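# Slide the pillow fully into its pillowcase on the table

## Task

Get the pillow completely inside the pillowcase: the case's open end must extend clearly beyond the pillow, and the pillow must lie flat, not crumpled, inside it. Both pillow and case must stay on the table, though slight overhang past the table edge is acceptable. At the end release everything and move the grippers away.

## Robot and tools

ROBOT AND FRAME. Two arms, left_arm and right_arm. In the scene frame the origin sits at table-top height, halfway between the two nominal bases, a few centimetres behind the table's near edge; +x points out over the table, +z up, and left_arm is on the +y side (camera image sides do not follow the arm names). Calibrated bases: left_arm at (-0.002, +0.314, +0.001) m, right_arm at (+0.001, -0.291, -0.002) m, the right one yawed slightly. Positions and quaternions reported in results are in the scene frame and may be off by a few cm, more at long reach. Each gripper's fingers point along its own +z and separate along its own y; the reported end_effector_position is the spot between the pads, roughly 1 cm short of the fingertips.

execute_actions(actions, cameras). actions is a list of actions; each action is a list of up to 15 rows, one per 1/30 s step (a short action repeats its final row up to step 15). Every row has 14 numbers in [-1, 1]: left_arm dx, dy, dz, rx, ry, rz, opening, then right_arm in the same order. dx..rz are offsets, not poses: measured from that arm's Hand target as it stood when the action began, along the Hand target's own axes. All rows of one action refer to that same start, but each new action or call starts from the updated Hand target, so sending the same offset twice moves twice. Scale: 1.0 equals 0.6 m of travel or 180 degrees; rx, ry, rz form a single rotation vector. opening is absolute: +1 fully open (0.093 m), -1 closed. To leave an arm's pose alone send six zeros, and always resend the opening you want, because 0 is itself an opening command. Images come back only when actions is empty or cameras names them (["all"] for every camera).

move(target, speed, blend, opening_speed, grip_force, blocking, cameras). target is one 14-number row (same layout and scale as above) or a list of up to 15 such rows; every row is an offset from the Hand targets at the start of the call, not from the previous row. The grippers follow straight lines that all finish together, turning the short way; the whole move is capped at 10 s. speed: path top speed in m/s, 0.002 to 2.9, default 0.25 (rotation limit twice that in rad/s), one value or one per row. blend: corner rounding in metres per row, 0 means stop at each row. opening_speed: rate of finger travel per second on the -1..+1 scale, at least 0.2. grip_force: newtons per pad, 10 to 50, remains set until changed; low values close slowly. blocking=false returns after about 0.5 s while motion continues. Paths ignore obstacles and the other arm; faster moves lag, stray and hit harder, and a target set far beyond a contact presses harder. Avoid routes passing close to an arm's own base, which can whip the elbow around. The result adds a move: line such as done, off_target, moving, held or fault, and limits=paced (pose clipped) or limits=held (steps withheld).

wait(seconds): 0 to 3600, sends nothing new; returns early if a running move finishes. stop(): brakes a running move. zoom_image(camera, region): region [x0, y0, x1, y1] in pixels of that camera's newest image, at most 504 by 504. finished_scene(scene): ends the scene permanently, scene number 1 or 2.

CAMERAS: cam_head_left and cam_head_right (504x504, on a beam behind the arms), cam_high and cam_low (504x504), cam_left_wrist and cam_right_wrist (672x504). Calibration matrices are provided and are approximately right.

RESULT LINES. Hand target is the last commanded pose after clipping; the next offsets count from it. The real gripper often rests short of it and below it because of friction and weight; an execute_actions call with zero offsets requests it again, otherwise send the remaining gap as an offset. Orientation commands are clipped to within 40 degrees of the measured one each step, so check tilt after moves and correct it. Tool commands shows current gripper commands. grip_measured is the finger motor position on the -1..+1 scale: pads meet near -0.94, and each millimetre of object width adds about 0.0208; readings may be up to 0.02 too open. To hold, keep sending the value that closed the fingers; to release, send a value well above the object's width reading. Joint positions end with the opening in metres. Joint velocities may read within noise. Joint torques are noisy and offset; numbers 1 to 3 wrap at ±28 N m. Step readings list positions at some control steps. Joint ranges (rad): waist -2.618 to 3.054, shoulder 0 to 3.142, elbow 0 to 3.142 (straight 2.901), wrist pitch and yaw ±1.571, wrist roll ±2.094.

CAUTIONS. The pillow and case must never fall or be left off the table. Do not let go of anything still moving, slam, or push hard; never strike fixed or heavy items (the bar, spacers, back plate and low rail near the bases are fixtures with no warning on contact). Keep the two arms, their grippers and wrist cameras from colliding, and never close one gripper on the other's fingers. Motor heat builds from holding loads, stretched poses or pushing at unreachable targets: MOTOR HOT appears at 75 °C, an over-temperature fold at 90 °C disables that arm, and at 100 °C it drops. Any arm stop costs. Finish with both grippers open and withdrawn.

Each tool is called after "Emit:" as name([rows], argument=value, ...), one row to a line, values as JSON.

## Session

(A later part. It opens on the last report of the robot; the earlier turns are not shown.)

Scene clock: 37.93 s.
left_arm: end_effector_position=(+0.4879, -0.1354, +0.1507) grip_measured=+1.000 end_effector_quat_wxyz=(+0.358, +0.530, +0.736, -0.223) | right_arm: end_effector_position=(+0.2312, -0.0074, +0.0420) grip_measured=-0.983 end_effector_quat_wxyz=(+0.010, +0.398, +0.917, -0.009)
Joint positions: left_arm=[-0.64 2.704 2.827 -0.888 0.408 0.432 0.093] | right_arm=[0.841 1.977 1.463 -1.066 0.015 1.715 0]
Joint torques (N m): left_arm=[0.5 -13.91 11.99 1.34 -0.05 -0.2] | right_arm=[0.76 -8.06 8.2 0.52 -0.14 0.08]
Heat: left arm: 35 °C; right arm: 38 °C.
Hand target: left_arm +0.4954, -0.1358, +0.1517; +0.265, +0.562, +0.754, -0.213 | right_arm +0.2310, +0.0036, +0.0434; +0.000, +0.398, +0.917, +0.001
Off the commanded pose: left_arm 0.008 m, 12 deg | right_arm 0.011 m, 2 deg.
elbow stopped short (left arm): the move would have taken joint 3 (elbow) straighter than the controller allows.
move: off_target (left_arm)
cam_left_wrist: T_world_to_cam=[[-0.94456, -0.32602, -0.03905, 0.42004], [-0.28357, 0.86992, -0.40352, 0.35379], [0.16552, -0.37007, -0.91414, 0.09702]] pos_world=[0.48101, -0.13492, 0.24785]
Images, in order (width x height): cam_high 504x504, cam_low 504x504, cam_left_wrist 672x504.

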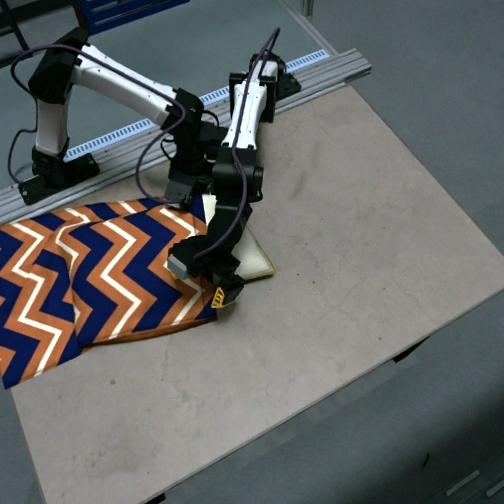

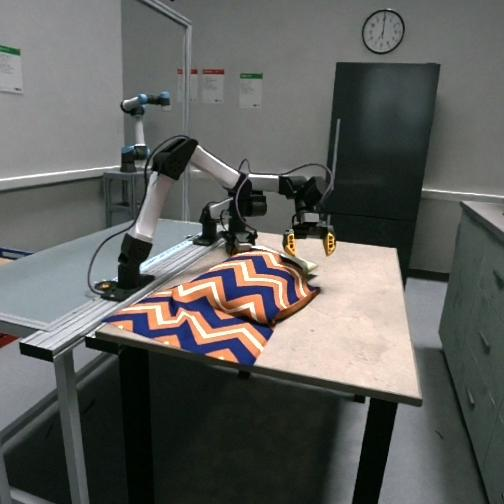

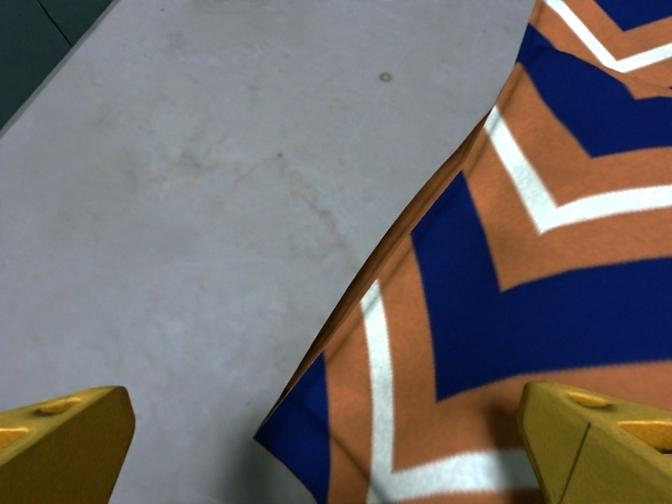

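Emit:
move([
  [0.148,0.005,0.202,0,0,0,1,0,0,0,0,0,0,-1],
  [0.148,0.005,0.202,0,0,0,-1,0,0,0,0,0,0,-1],
  [0.09,0.005,0.13,0,0,0,-1,0,0,0,0,0,0,-1],
], speed=0.15, cameras=["cam_high","cam_left_wrist","cam_low"])

Scene clock: 39.07 s.
left_arm: end_effector_position=(+0.4872, -0.1349, +0.1498) grip_measured=+1.000 end_effector_quat_wxyz=(+0.356, +0.530, +0.737, -0.223) | right_arm: end_effector_position=(+0.2312, -0.0074, +0.0420) grip_measured=-0.983 end_effector_quat_wxyz=(+0.010, +0.398, +0.917, -0.009)
Joint positions: left_arm=[-0.64 2.704 2.827 -0.893 0.408 0.432 0.093] | right_arm=[0.841 1.977 1.463 -1.066 0.015 1.715 0]
Joint torques (N m): left_arm=[0.18 -16.34 8.09 1.35 0.07 -0.08] | right_arm=[0.76 -8.09 8.17 0.52 -0.15 0.09]
Heat: left arm: 35 °C; right arm: 39 °C.
Hand target: left_arm +0.4878, -0.1353, +0.1506; +0.358, +0.530, +0.736, -0.223 (not the last commanded pose) | right_arm +0.2310, +0.0036, +0.0434; +0.000, +0.398, +0.917, +0.001
Tool commands: left_gripper/opening=+1.0 right_gripper/opening=-1.0
Off the commanded pose: left_arm 0.094 m, 11 deg | right_arm 0.011 m, 2 deg.
move: held (left_arm; a check stopped the path); path passed 0 of 3 targets; target 2's new opening was not sent; limits=held
pose unreachable (left arm): on one or more control steps of this call, first in action 0 (counted from 0), this arm could not follow its commanded pose, so it was not sent that pose on those steps. It may still have moved: this result reports where it is.
cause: moving toward the commanded pose would bring a part of the arm too close to another arm (this arm's forearm (the part past joint 3) and the right arm's wrist (the part past joint 4), at the place that arm is still heading or pushing toward).
cam_left_wrist: T_world_to_cam=[[-0.94462, -0.32621, -0.03576, 0.41912], [-0.28569, 0.87109, -0.39949, 0.3533], [0.16147, -0.36715, -0.91604, 0.09916]] pos_world=[0.48083, -0.13463, 0.24696]
Images, in order (width x height): cam_high 504x504, cam_low 504x504, cam_left_wrist 672x504.

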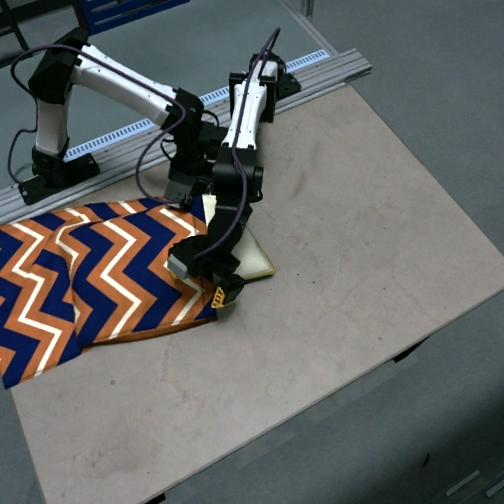

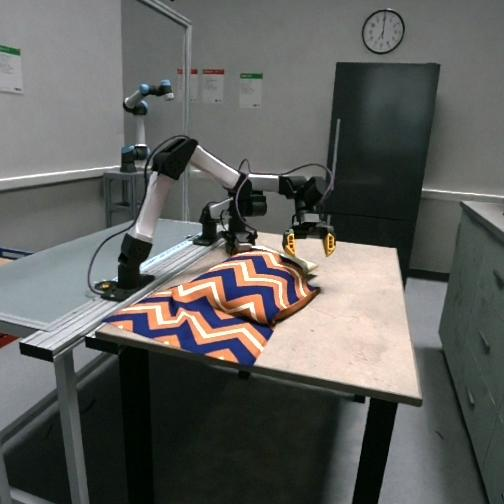

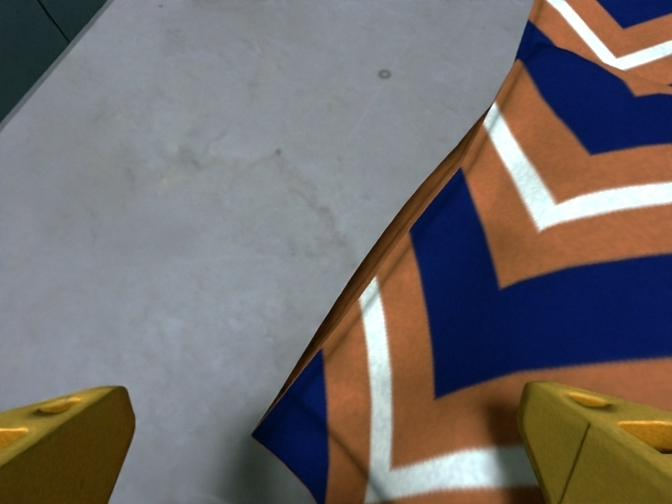

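Emit:
move(target=[0,0,0,0,0,0,1,-0.074,-0.092,0,0,0,0,-1], speed=0.15, cameras=["cam_high","cam_left_wrist"])

Scene clock: 40.53 s.
left_arm: end_effector_position=(+0.4870, -0.1347, +0.1496) grip_measured=+1.000 end_effector_quat_wxyz=(+0.355, +0.530, +0.737, -0.223) | right_arm: end_effector_position=(+0.2198, -0.0686, +0.0396) grip_measured=-0.983 end_effector_quat_wxyz=(+0.001, +0.400, +0.916, -0.016)
Joint positions: left_arm=[-0.64 2.704 2.827 -0.894 0.408 0.432 0.093] | right_arm=[0.742 1.803 1.218 -1.012 0.006 1.621 0]
Joint torques (N m): left_arm=[0.18 -16.32 8.14 1.32 0.07 -0.08] | right_arm=[-0.47 -9.48 4.36 0.71 -0.03 -0.09]
Heat: left arm: 35 °C; right arm: 39 °C.
Hand target: left_arm +0.4878, -0.1353, +0.1506; +0.358, +0.530, +0.736, -0.223 | right_arm +0.2210, -0.0665, +0.0432; +0.000, +0.398, +0.917, +0.001
Off the commanded pose: left_arm 0.001 m, 0 deg | right_arm 0.004 m, 2 deg.
move: done
cam_left_wrist: T_world_to_cam=[[-0.94465, -0.3262, -0.03514, 0.41888], [-0.28605, 0.87135, -0.39866, 0.3532], [0.16066, -0.36654, -0.91643, 0.09956]] pos_world=[0.48073, -0.13464, 0.24676]

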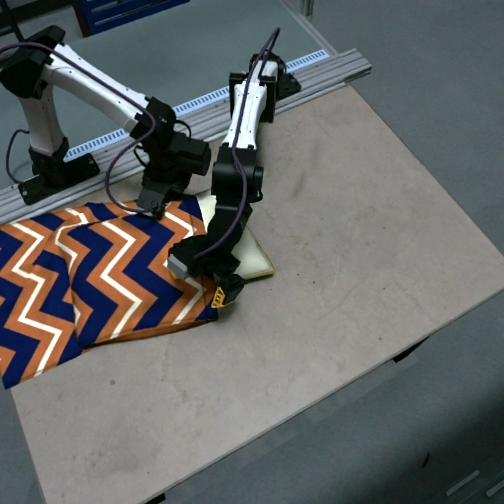

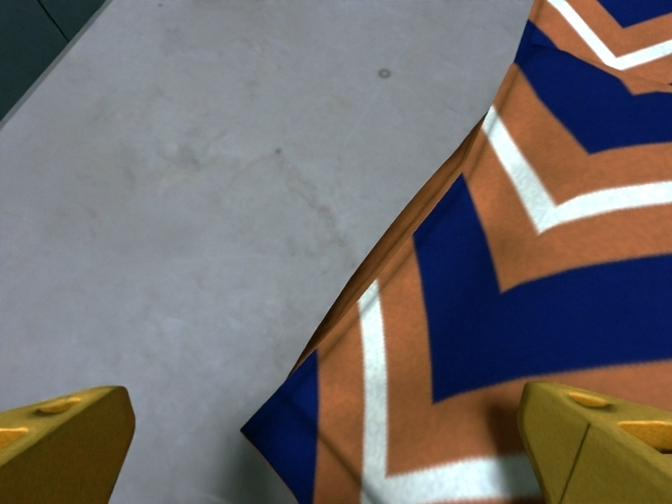

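Emit:
move([
  [0.179,-0.008,0.177,0,0.05,0,1,0,0,0,0,0,0,-1],
  [0.179,-0.008,0.177,0,0.05,0,-1,0,0,0,0,0,0,-1],
  [0.12,-0.005,0.12,0,0.05,0,-1,0,0,0,0,0,0,-1],
], speed=0.15, cameras=["cam_high","cam_left_wrist","cam_low"])

Scene clock: 45.30 s.
left_arm: end_effector_position=(+0.4882, -0.1455, +0.0569) grip_measured=-0.982 end_effector_quat_wxyz=(+0.312, +0.540, +0.758, -0.189) | right_arm: end_effector_position=(+0.2208, -0.0673, +0.0395) grip_measured=-0.983 end_effector_quat_wxyz=(+0.002, +0.400, +0.916, -0.013)
Joint positions: left_arm=[-0.67 2.856 2.831 -0.851 0.331 0.446 0] | right_arm=[0.742 1.803 1.218 -1.005 0.005 1.62 0]
Joint torques (N m): left_arm=[0.58 -14 11.63 1.05 -0.07 0.05] | right_arm=[-0.53 -9.48 4.42 0.66 -0.04 -0.09]
Heat: left arm: 35 °C; right arm: 41 °C.
Hand target: left_arm +0.4928, -0.1426, +0.0492; +0.299, +0.545, +0.762, -0.181 | right_arm +0.2210, -0.0664, +0.0433; +0.000, +0.398, +0.917, +0.001
Off the commanded pose: left_arm 0.009 m, 2 deg | right_arm 0.004 m, 2 deg.
elbow stopped short (left arm): the move would have taken joint 3 (elbow) straighter than the controller allows.
move: done; target 2's new opening was sent with left_arm's hand 0.042 m and 5 deg from that target
cam_left_wrist: T_world_to_cam=[[-0.94213, -0.33328, -0.03619, 0.41104], [-0.30962, 0.90645, -0.2872, 0.33616], [0.12853, -0.25938, -0.95718, 0.04409]] pos_world=[0.48567, -0.15628, 0.15363]
Images, in order (width x height): cam_high 504x504, cam_low 504x504, cam_left_wrist 672x504.

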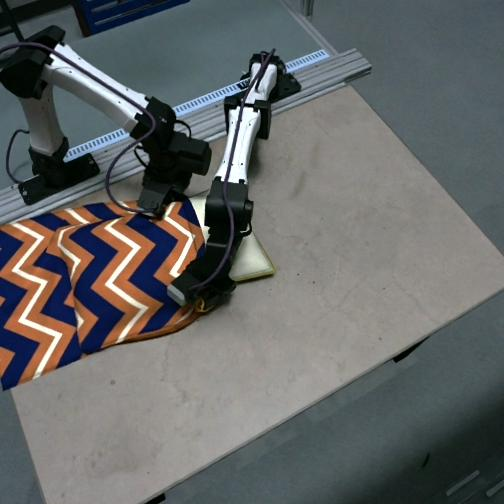

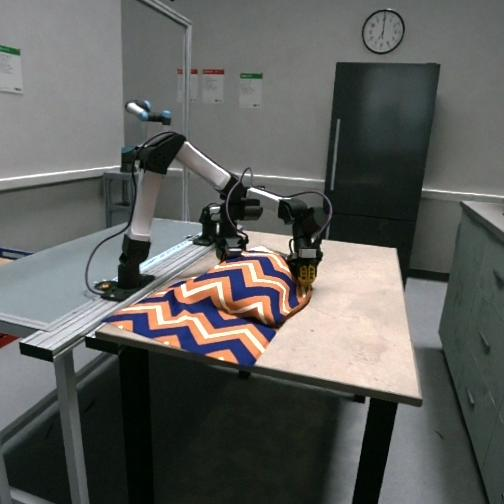

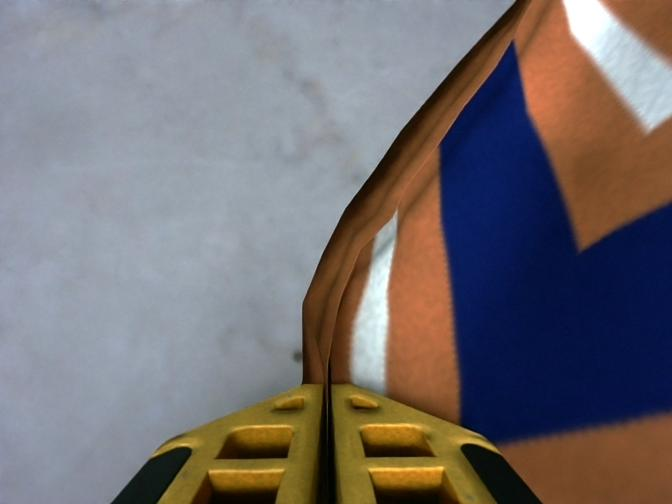

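Emit:
move(target=[0.351,-0.03,-0.482,-0.218,0.017,-0.252,-1,-0.164,0.03,-0.133,0,0,0,-1], speed=0.15, cameras=["cam_high","cam_head_left","cam_low","cam_left_wrist"])

Scene clock: 49.97 s.
left_arm: end_effector_position=(+0.3485, +0.1659, +0.1125) grip_measured=-0.982 end_effector_quat_wxyz=(+0.322, +0.113, +0.940, -0.020) | right_arm: end_effector_position=(+0.2994, -0.1220, +0.1185) grip_measured=-0.983 end_effector_quat_wxyz=(+0.004, +0.397, +0.918, +0.008)
Joint positions: left_arm=[-0.473 1.465 0.946 -0.409 -0.172 -0.18 0] | right_arm=[0.452 1.825 1.562 -1.291 -0.012 1.325 0]
Joint torques (N m): left_arm=[1.33 -10.86 7.66 1.21 -0.74 -0.23] | right_arm=[-1.11 -7.45 8.69 0.21 0.11 -0.08]
Heat: left arm: 35 °C; right arm: 42 °C.
Hand target: left_arm +0.3535, +0.1775, +0.1293; +0.350, +0.091, +0.932, -0.007 | right_arm +0.3012, -0.1262, +0.1231; +0.000, +0.398, +0.917, +0.001
Off the commanded pose: left_arm 0.021 m, 4 deg | right_arm 0.006 m, 1 deg.
move: off_target (left_arm)
cam_left_wrist: T_world_to_cam=[[-0.23642, -0.97143, -0.0205, 0.24336], [-0.95094, 0.23567, -0.20045, 0.35175], [0.19956, -0.0279, -0.97949, 0.13541]] pos_world=[0.36501, 0.15729, 0.20813]
Images, in order (width x height): cam_head_left 504x504, cam_high 504x504, cam_low 504x504, cam_left_wrist 672x504.

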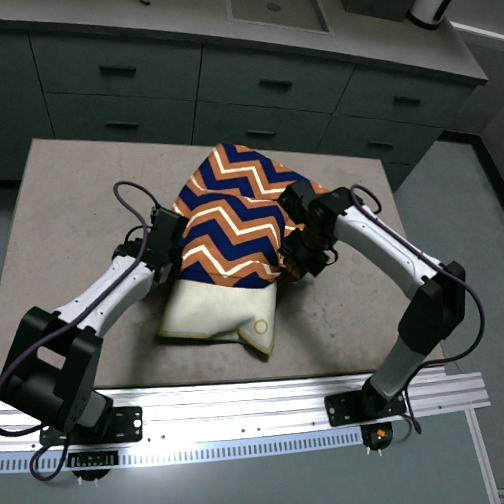

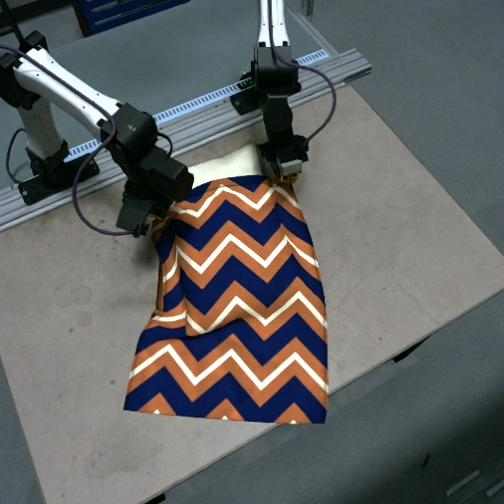

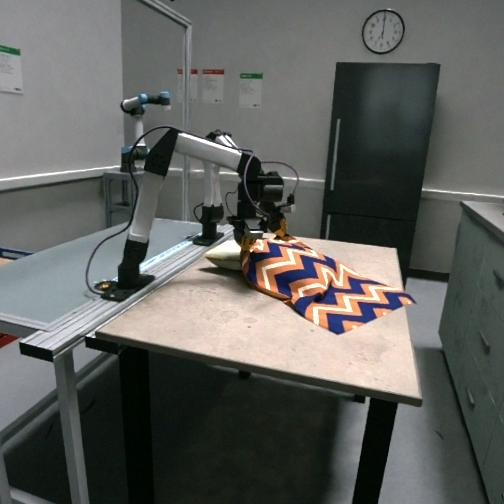

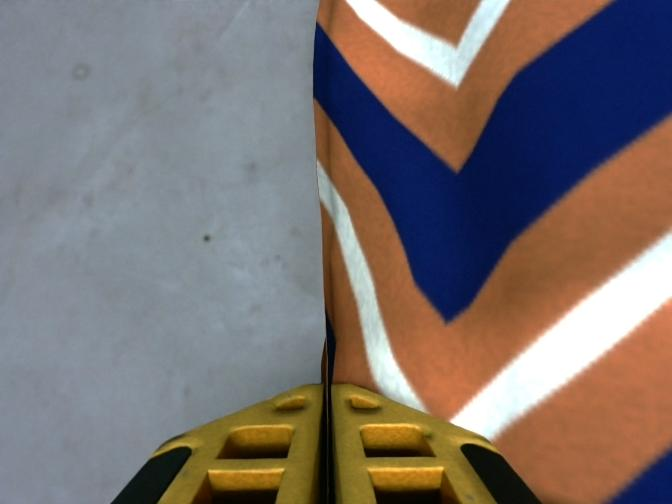

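Emit:
move(target=[-0.39,0,-0.367,0,0,0,-1,-0.091,0.0975,-0.55,-0.1,-0.095,0,-1], speed=0.2, cameras=["cam_high","cam_head_left","cam_low"])

Scene clock: 53.33 s.
left_arm: end_effector_position=(+0.3782, +0.1553, +0.4367) grip_measured=-0.982 end_effector_quat_wxyz=(+0.435, +0.098, +0.894, -0.041) | right_arm: end_effector_position=(+0.3746, -0.1269, +0.4399) grip_measured=-0.983 end_effector_quat_wxyz=(+0.361, +0.340, +0.829, +0.259)
Joint positions: left_arm=[-0.473 1.938 2.834 -1.573 -0.209 -0.16 0] | right_arm=[0.43 1.936 2.84 -1.57 0.195 1.173 0]
Joint torques (N m): left_arm=[-0.13 -7.05 7.98 1.65 -0.51 0.05] | right_arm=[0.18 -6.38 5.9 2.95 0.41 -0.15]
Heat: left arm: 36 °C; right arm: 42 °C.
Hand target: left_arm +0.3832, +0.1556, +0.4485; +0.350, +0.091, +0.932, -0.007 | right_arm +0.3807, -0.1266, +0.4532; +0.198, +0.389, +0.896, +0.085
Off the commanded pose: left_arm 0.013 m, 11 deg | right_arm 0.015 m, 29 deg.
elbow stopped short (left arm): the move would have taken joint 3 (elbow) straighter than the controller allows.
elbow stopped short (right arm): the move would have taken joint 3 (elbow) straighter than the controller allows.
joint read past its limit (left arm) — joint 4 (wrist pitch), lower limit.
joint read past its limit (right arm) — joint 4 (wrist pitch), lower limit.
move: off_target (left_arm, right_arm)
Images, in order (width x height): cam_head_left 504x504, cam_high 504x504, cam_low 504x504.

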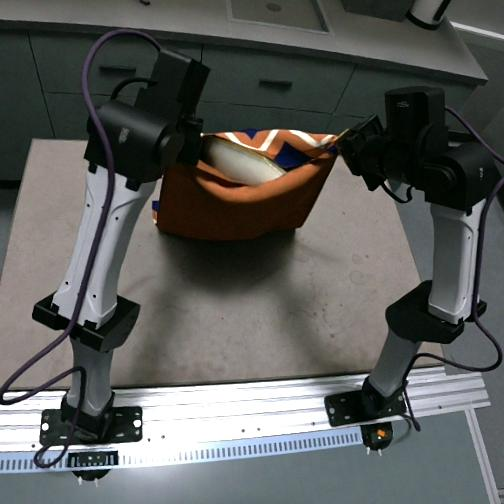

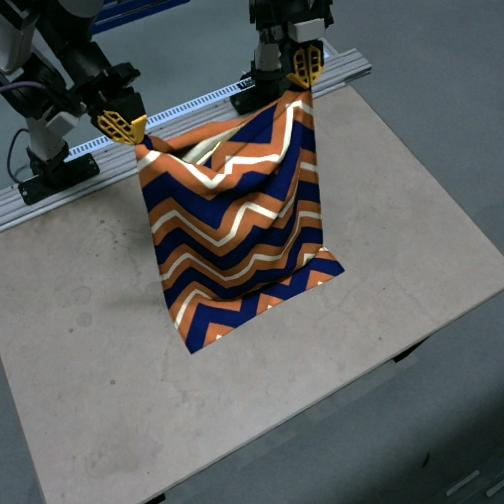

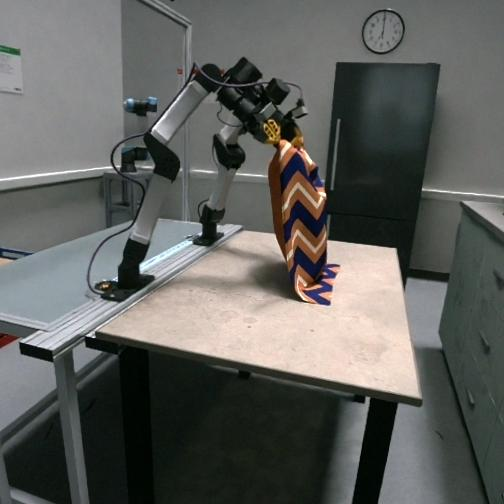

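Emit:
move([
  [-0.065,0.005,-0.075,-0.028,-0.164,0.013,-1,-0.029,0.031,-0.091,-0.122,-0.114,0,-1],
  [0.02,0,0.02,-0.028,-0.164,0.013,-1,0.008,-0.008,0.025,-0.122,-0.114,0,-1],
  [-0.065,0.005,-0.075,-0.028,-0.164,0.013,-1,-0.029,0.031,-0.091,-0.122,-0.114,0,-1],
  [0.02,0,0.02,-0.028,-0.164,0.013,-1,0.008,-0.008,0.025,-0.122,-0.114,0,-1],
  [-0.065,0.005,-0.075,-0.028,-0.164,0.013,-1,-0.029,0.031,-0.091,-0.122,-0.114,0,-1],
], speed=0.4, blend=0.01, cameras=["cam_high","cam_head_left","cam_low"])

Scene clock: 56.87 s.
left_arm: end_effector_position=(+0.3809, +0.1537, +0.4882) grip_measured=-0.982 end_effector_quat_wxyz=(+0.552, +0.102, +0.827, +0.022) | right_arm: end_effector_position=(+0.3831, -0.1228, +0.4880) grip_measured=-0.983 end_effector_quat_wxyz=(+0.488, +0.308, +0.781, +0.240)
Joint positions: left_arm=[-0.562 1.74 2.505 -1.203 -0.437 -0.041 0] | right_arm=[0.527 1.92 2.844 -1.398 0.45 1.061 0]
Joint torques (N m): left_arm=[0.36 -6.42 9.65 1.93 -0.42 0] | right_arm=[0.34 -8.09 5.61 3.25 0.46 -0.13]
Heat: left arm: 35 °C; right arm: 42 °C.
Hand target: left_arm +0.3833, +0.1556, +0.5080; +0.579, +0.090, +0.810, +0.018 | right_arm +0.3807, -0.1266, +0.5136; +0.424, +0.353, +0.814, +0.183
Off the commanded pose: left_arm 0.020 m, 4 deg | right_arm 0.026 m, 12 deg.
elbow stopped short (right arm): the move would have taken joint 3 (elbow) straighter than the controller allows.
move: off_target (left_arm, right_arm)
Images, in order (width x height): cam_head_left 504x504, cam_high 504x504, cam_low 504x504.

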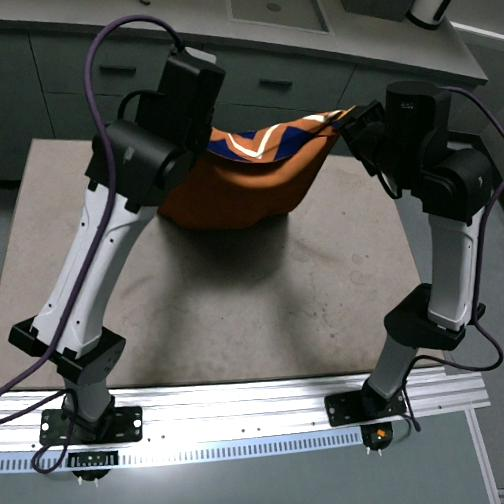

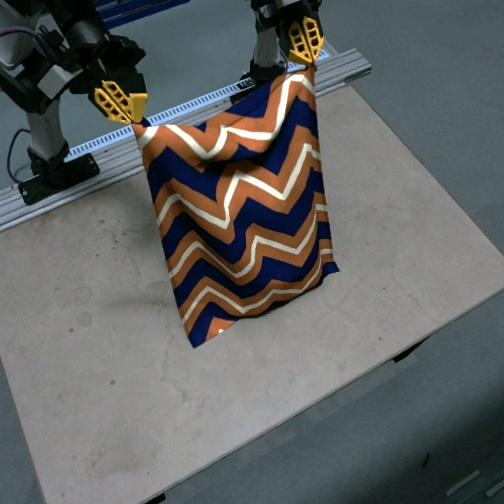

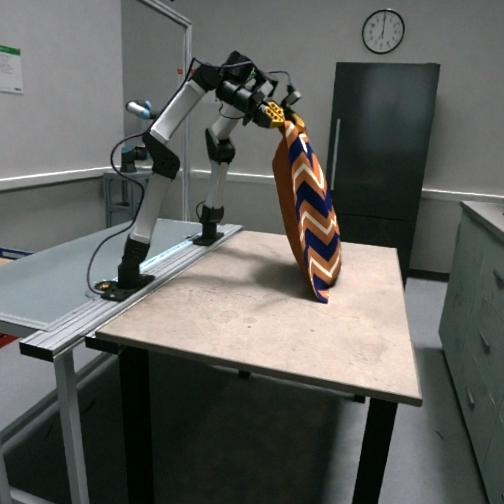

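Emit:
move([
  [0.017,0.013,0.211,0,0,0,-1,-0.03,0.032,0.207,0,0,0,-1],
  [0.365,-0.05,0.158,0.02,0.12,-0.01,-1,0.213,-0.227,0.253,0.09,0.085,0,-1],
  [0.703,-0.117,0.031,0.042,0.246,-0.019,-1,0.463,-0.493,0.225,0.18,0.17,0,-1],
  [0.828,-0.142,-0.03,0.042,0.246,-0.019,-1,0.558,-0.595,0.2,0.18,0.17,0,-1],
], speed=[0.4,0.25,0.25,0.15], blend=0.02, cameras=["cam_high","cam_head_left","cam_low"])

Scene clock: 61.53 s.
left_arm: end_effector_position=(+0.1970, +0.1571, +0.0334) grip_measured=-0.982 end_effector_quat_wxyz=(+0.207, +0.097, +0.973, -0.013) | right_arm: end_effector_position=(+0.1979, -0.1281, +0.0430) grip_measured=-0.983 end_effector_quat_wxyz=(+0.077, +0.394, +0.915, +0.027)
Joint positions: left_arm=[-0.834 1.267 0.587 -0.546 -0.253 -0.594 0] | right_arm=[0.71 1.465 0.858 -0.852 0.112 1.573 0]
Joint torques (N m): left_arm=[-0.35 -6.02 6.35 0.85 -0.53 -0.23] | right_arm=[0.57 -6.13 4.53 1.08 0.24 0.1]
Heat: left arm: 35 °C; right arm: 42 °C.
Hand target: left_arm +0.2002, +0.1558, +0.0381; +0.225, +0.090, +0.970, -0.019 | right_arm +0.1982, -0.1265, +0.0438; +0.083, +0.396, +0.914, +0.037
Off the commanded pose: left_arm 0.006 m, 2 deg | right_arm 0.002 m, 1 deg.
elbow stopped short (right arm): the move would have taken joint 3 (elbow) straighter than the controller allows.
move: done
Images, in order (width x height): cam_head_left 504x504, cam_high 504x504, cam_low 504x504.

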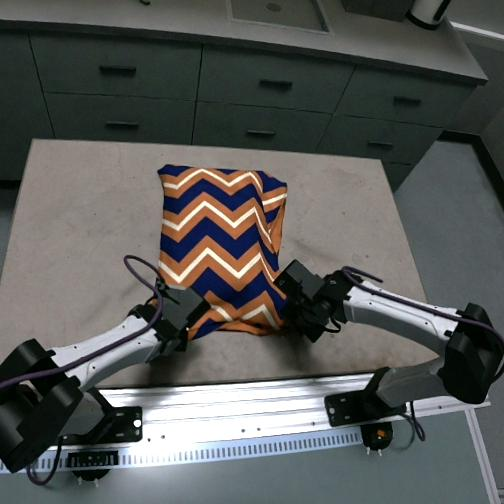

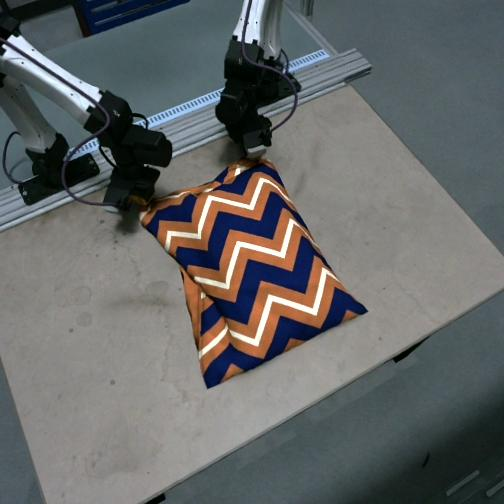

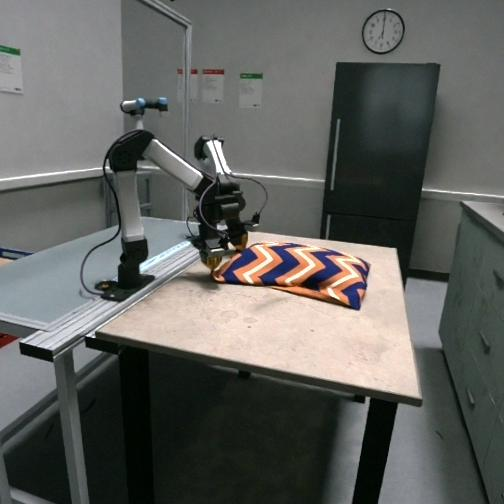

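Emit:
move([
  [0,0,0,0,0,0,1,0,0,0,0,0,0,1],
  [-0.11,0.011,-0.224,0,0,0,1,0,0,-0.25,0,0,0,1],
], speed=0.2, cameras=["all"])

Scene clock: 64.40 s.
left_arm: end_effector_position=(+0.1949, +0.1647, +0.1776) grip_measured=+1.000 end_effector_quat_wxyz=(+0.213, +0.093, +0.973, -0.015) | right_arm: end_effector_position=(+0.1701, -0.1271, +0.1860) grip_measured=+1.000 end_effector_quat_wxyz=(+0.078, +0.394, +0.915, +0.039)
Joint positions: left_arm=[-0.818 1.144 1.092 -1.16 -0.254 -0.584 0.093] | right_arm=[0.792 1.334 1.326 -1.436 0.115 1.655 0.093]
Joint torques (N m): left_arm=[0.64 -2.07 11.38 0.67 -0.43 -0.02] | right_arm=[0.61 -3.07 8.28 0.65 0.32 0.11]
Heat: left arm: 36 °C; right arm: 42 °C.
Hand target: left_arm +0.2016, +0.1617, +0.1879; +0.225, +0.090, +0.970, -0.019 | right_arm +0.1711, -0.1267, +0.1913; +0.083, +0.396, +0.914, +0.037
Off the commanded pose: left_arm 0.013 m, 1 deg | right_arm 0.005 m, 1 deg.
move: off_target (left_arm)
cam_left_wrist: T_world_to_cam=[[-0.1939, -0.981, 0.0066, 0.1957], [-0.98072, 0.19401, 0.02365, 0.19184], [-0.02448, -0.00189, -0.9997, 0.27275]] pos_world=[0.23276, 0.15527, 0.26684]
cam_right_wrist: T_world_to_cam=[[-0.72853, -0.67557, -0.11335, 0.05619], [-0.67012, 0.66854, 0.32248, 0.1786], [-0.14208, 0.31089, -0.93976, 0.32611]] pos_world=[0.20695, -0.18283, 0.25524]

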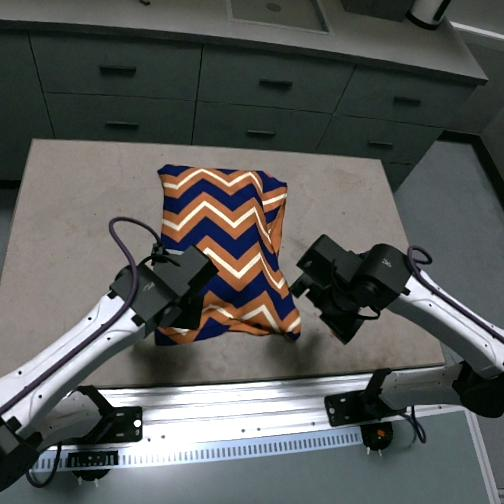

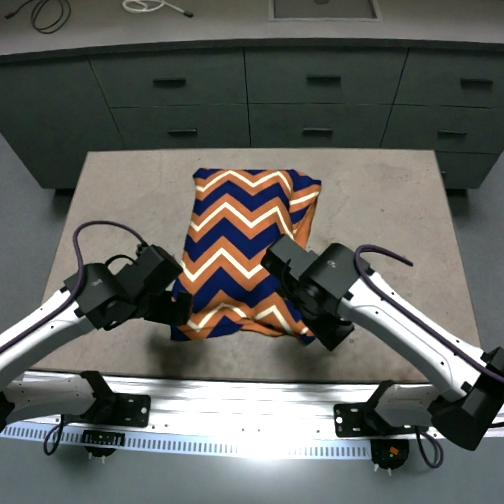

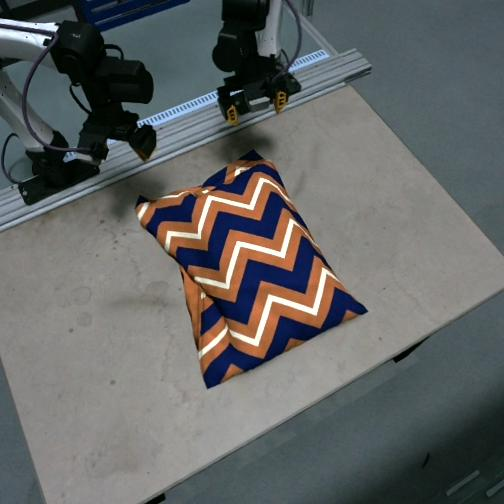

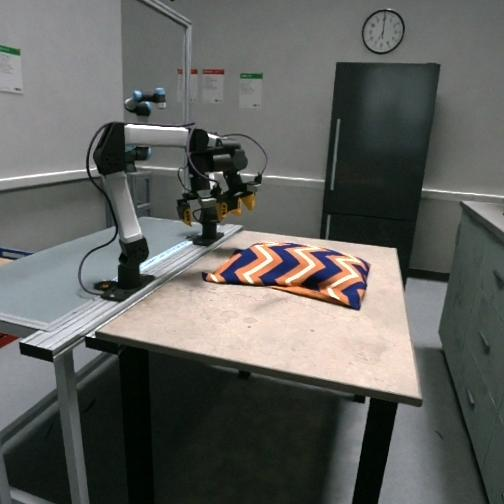

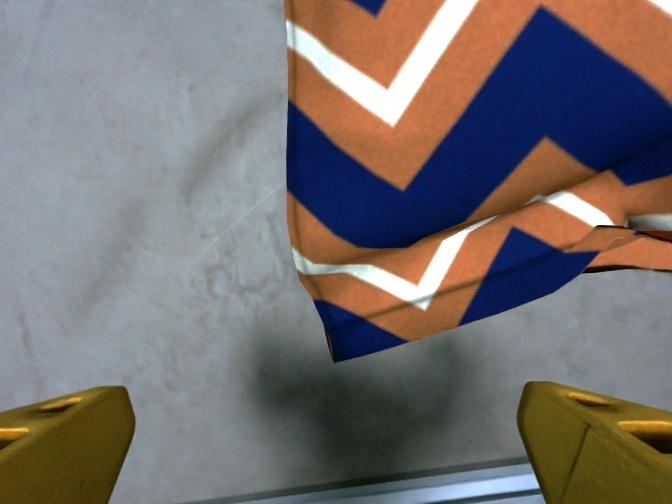

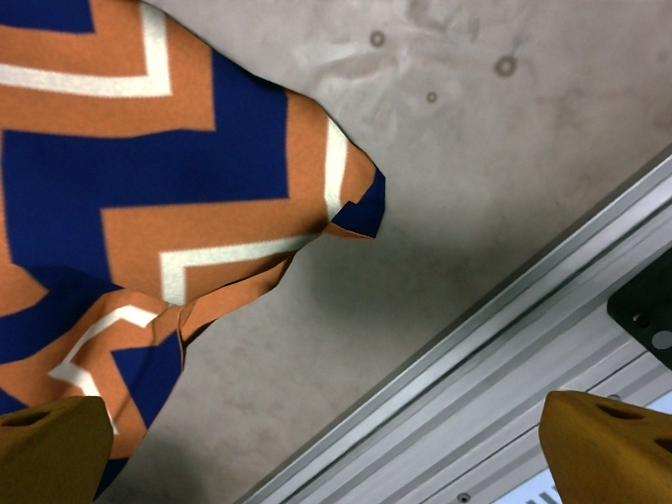

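Emit:
finished_scene(scene=1)

The scene is finished: the task was done.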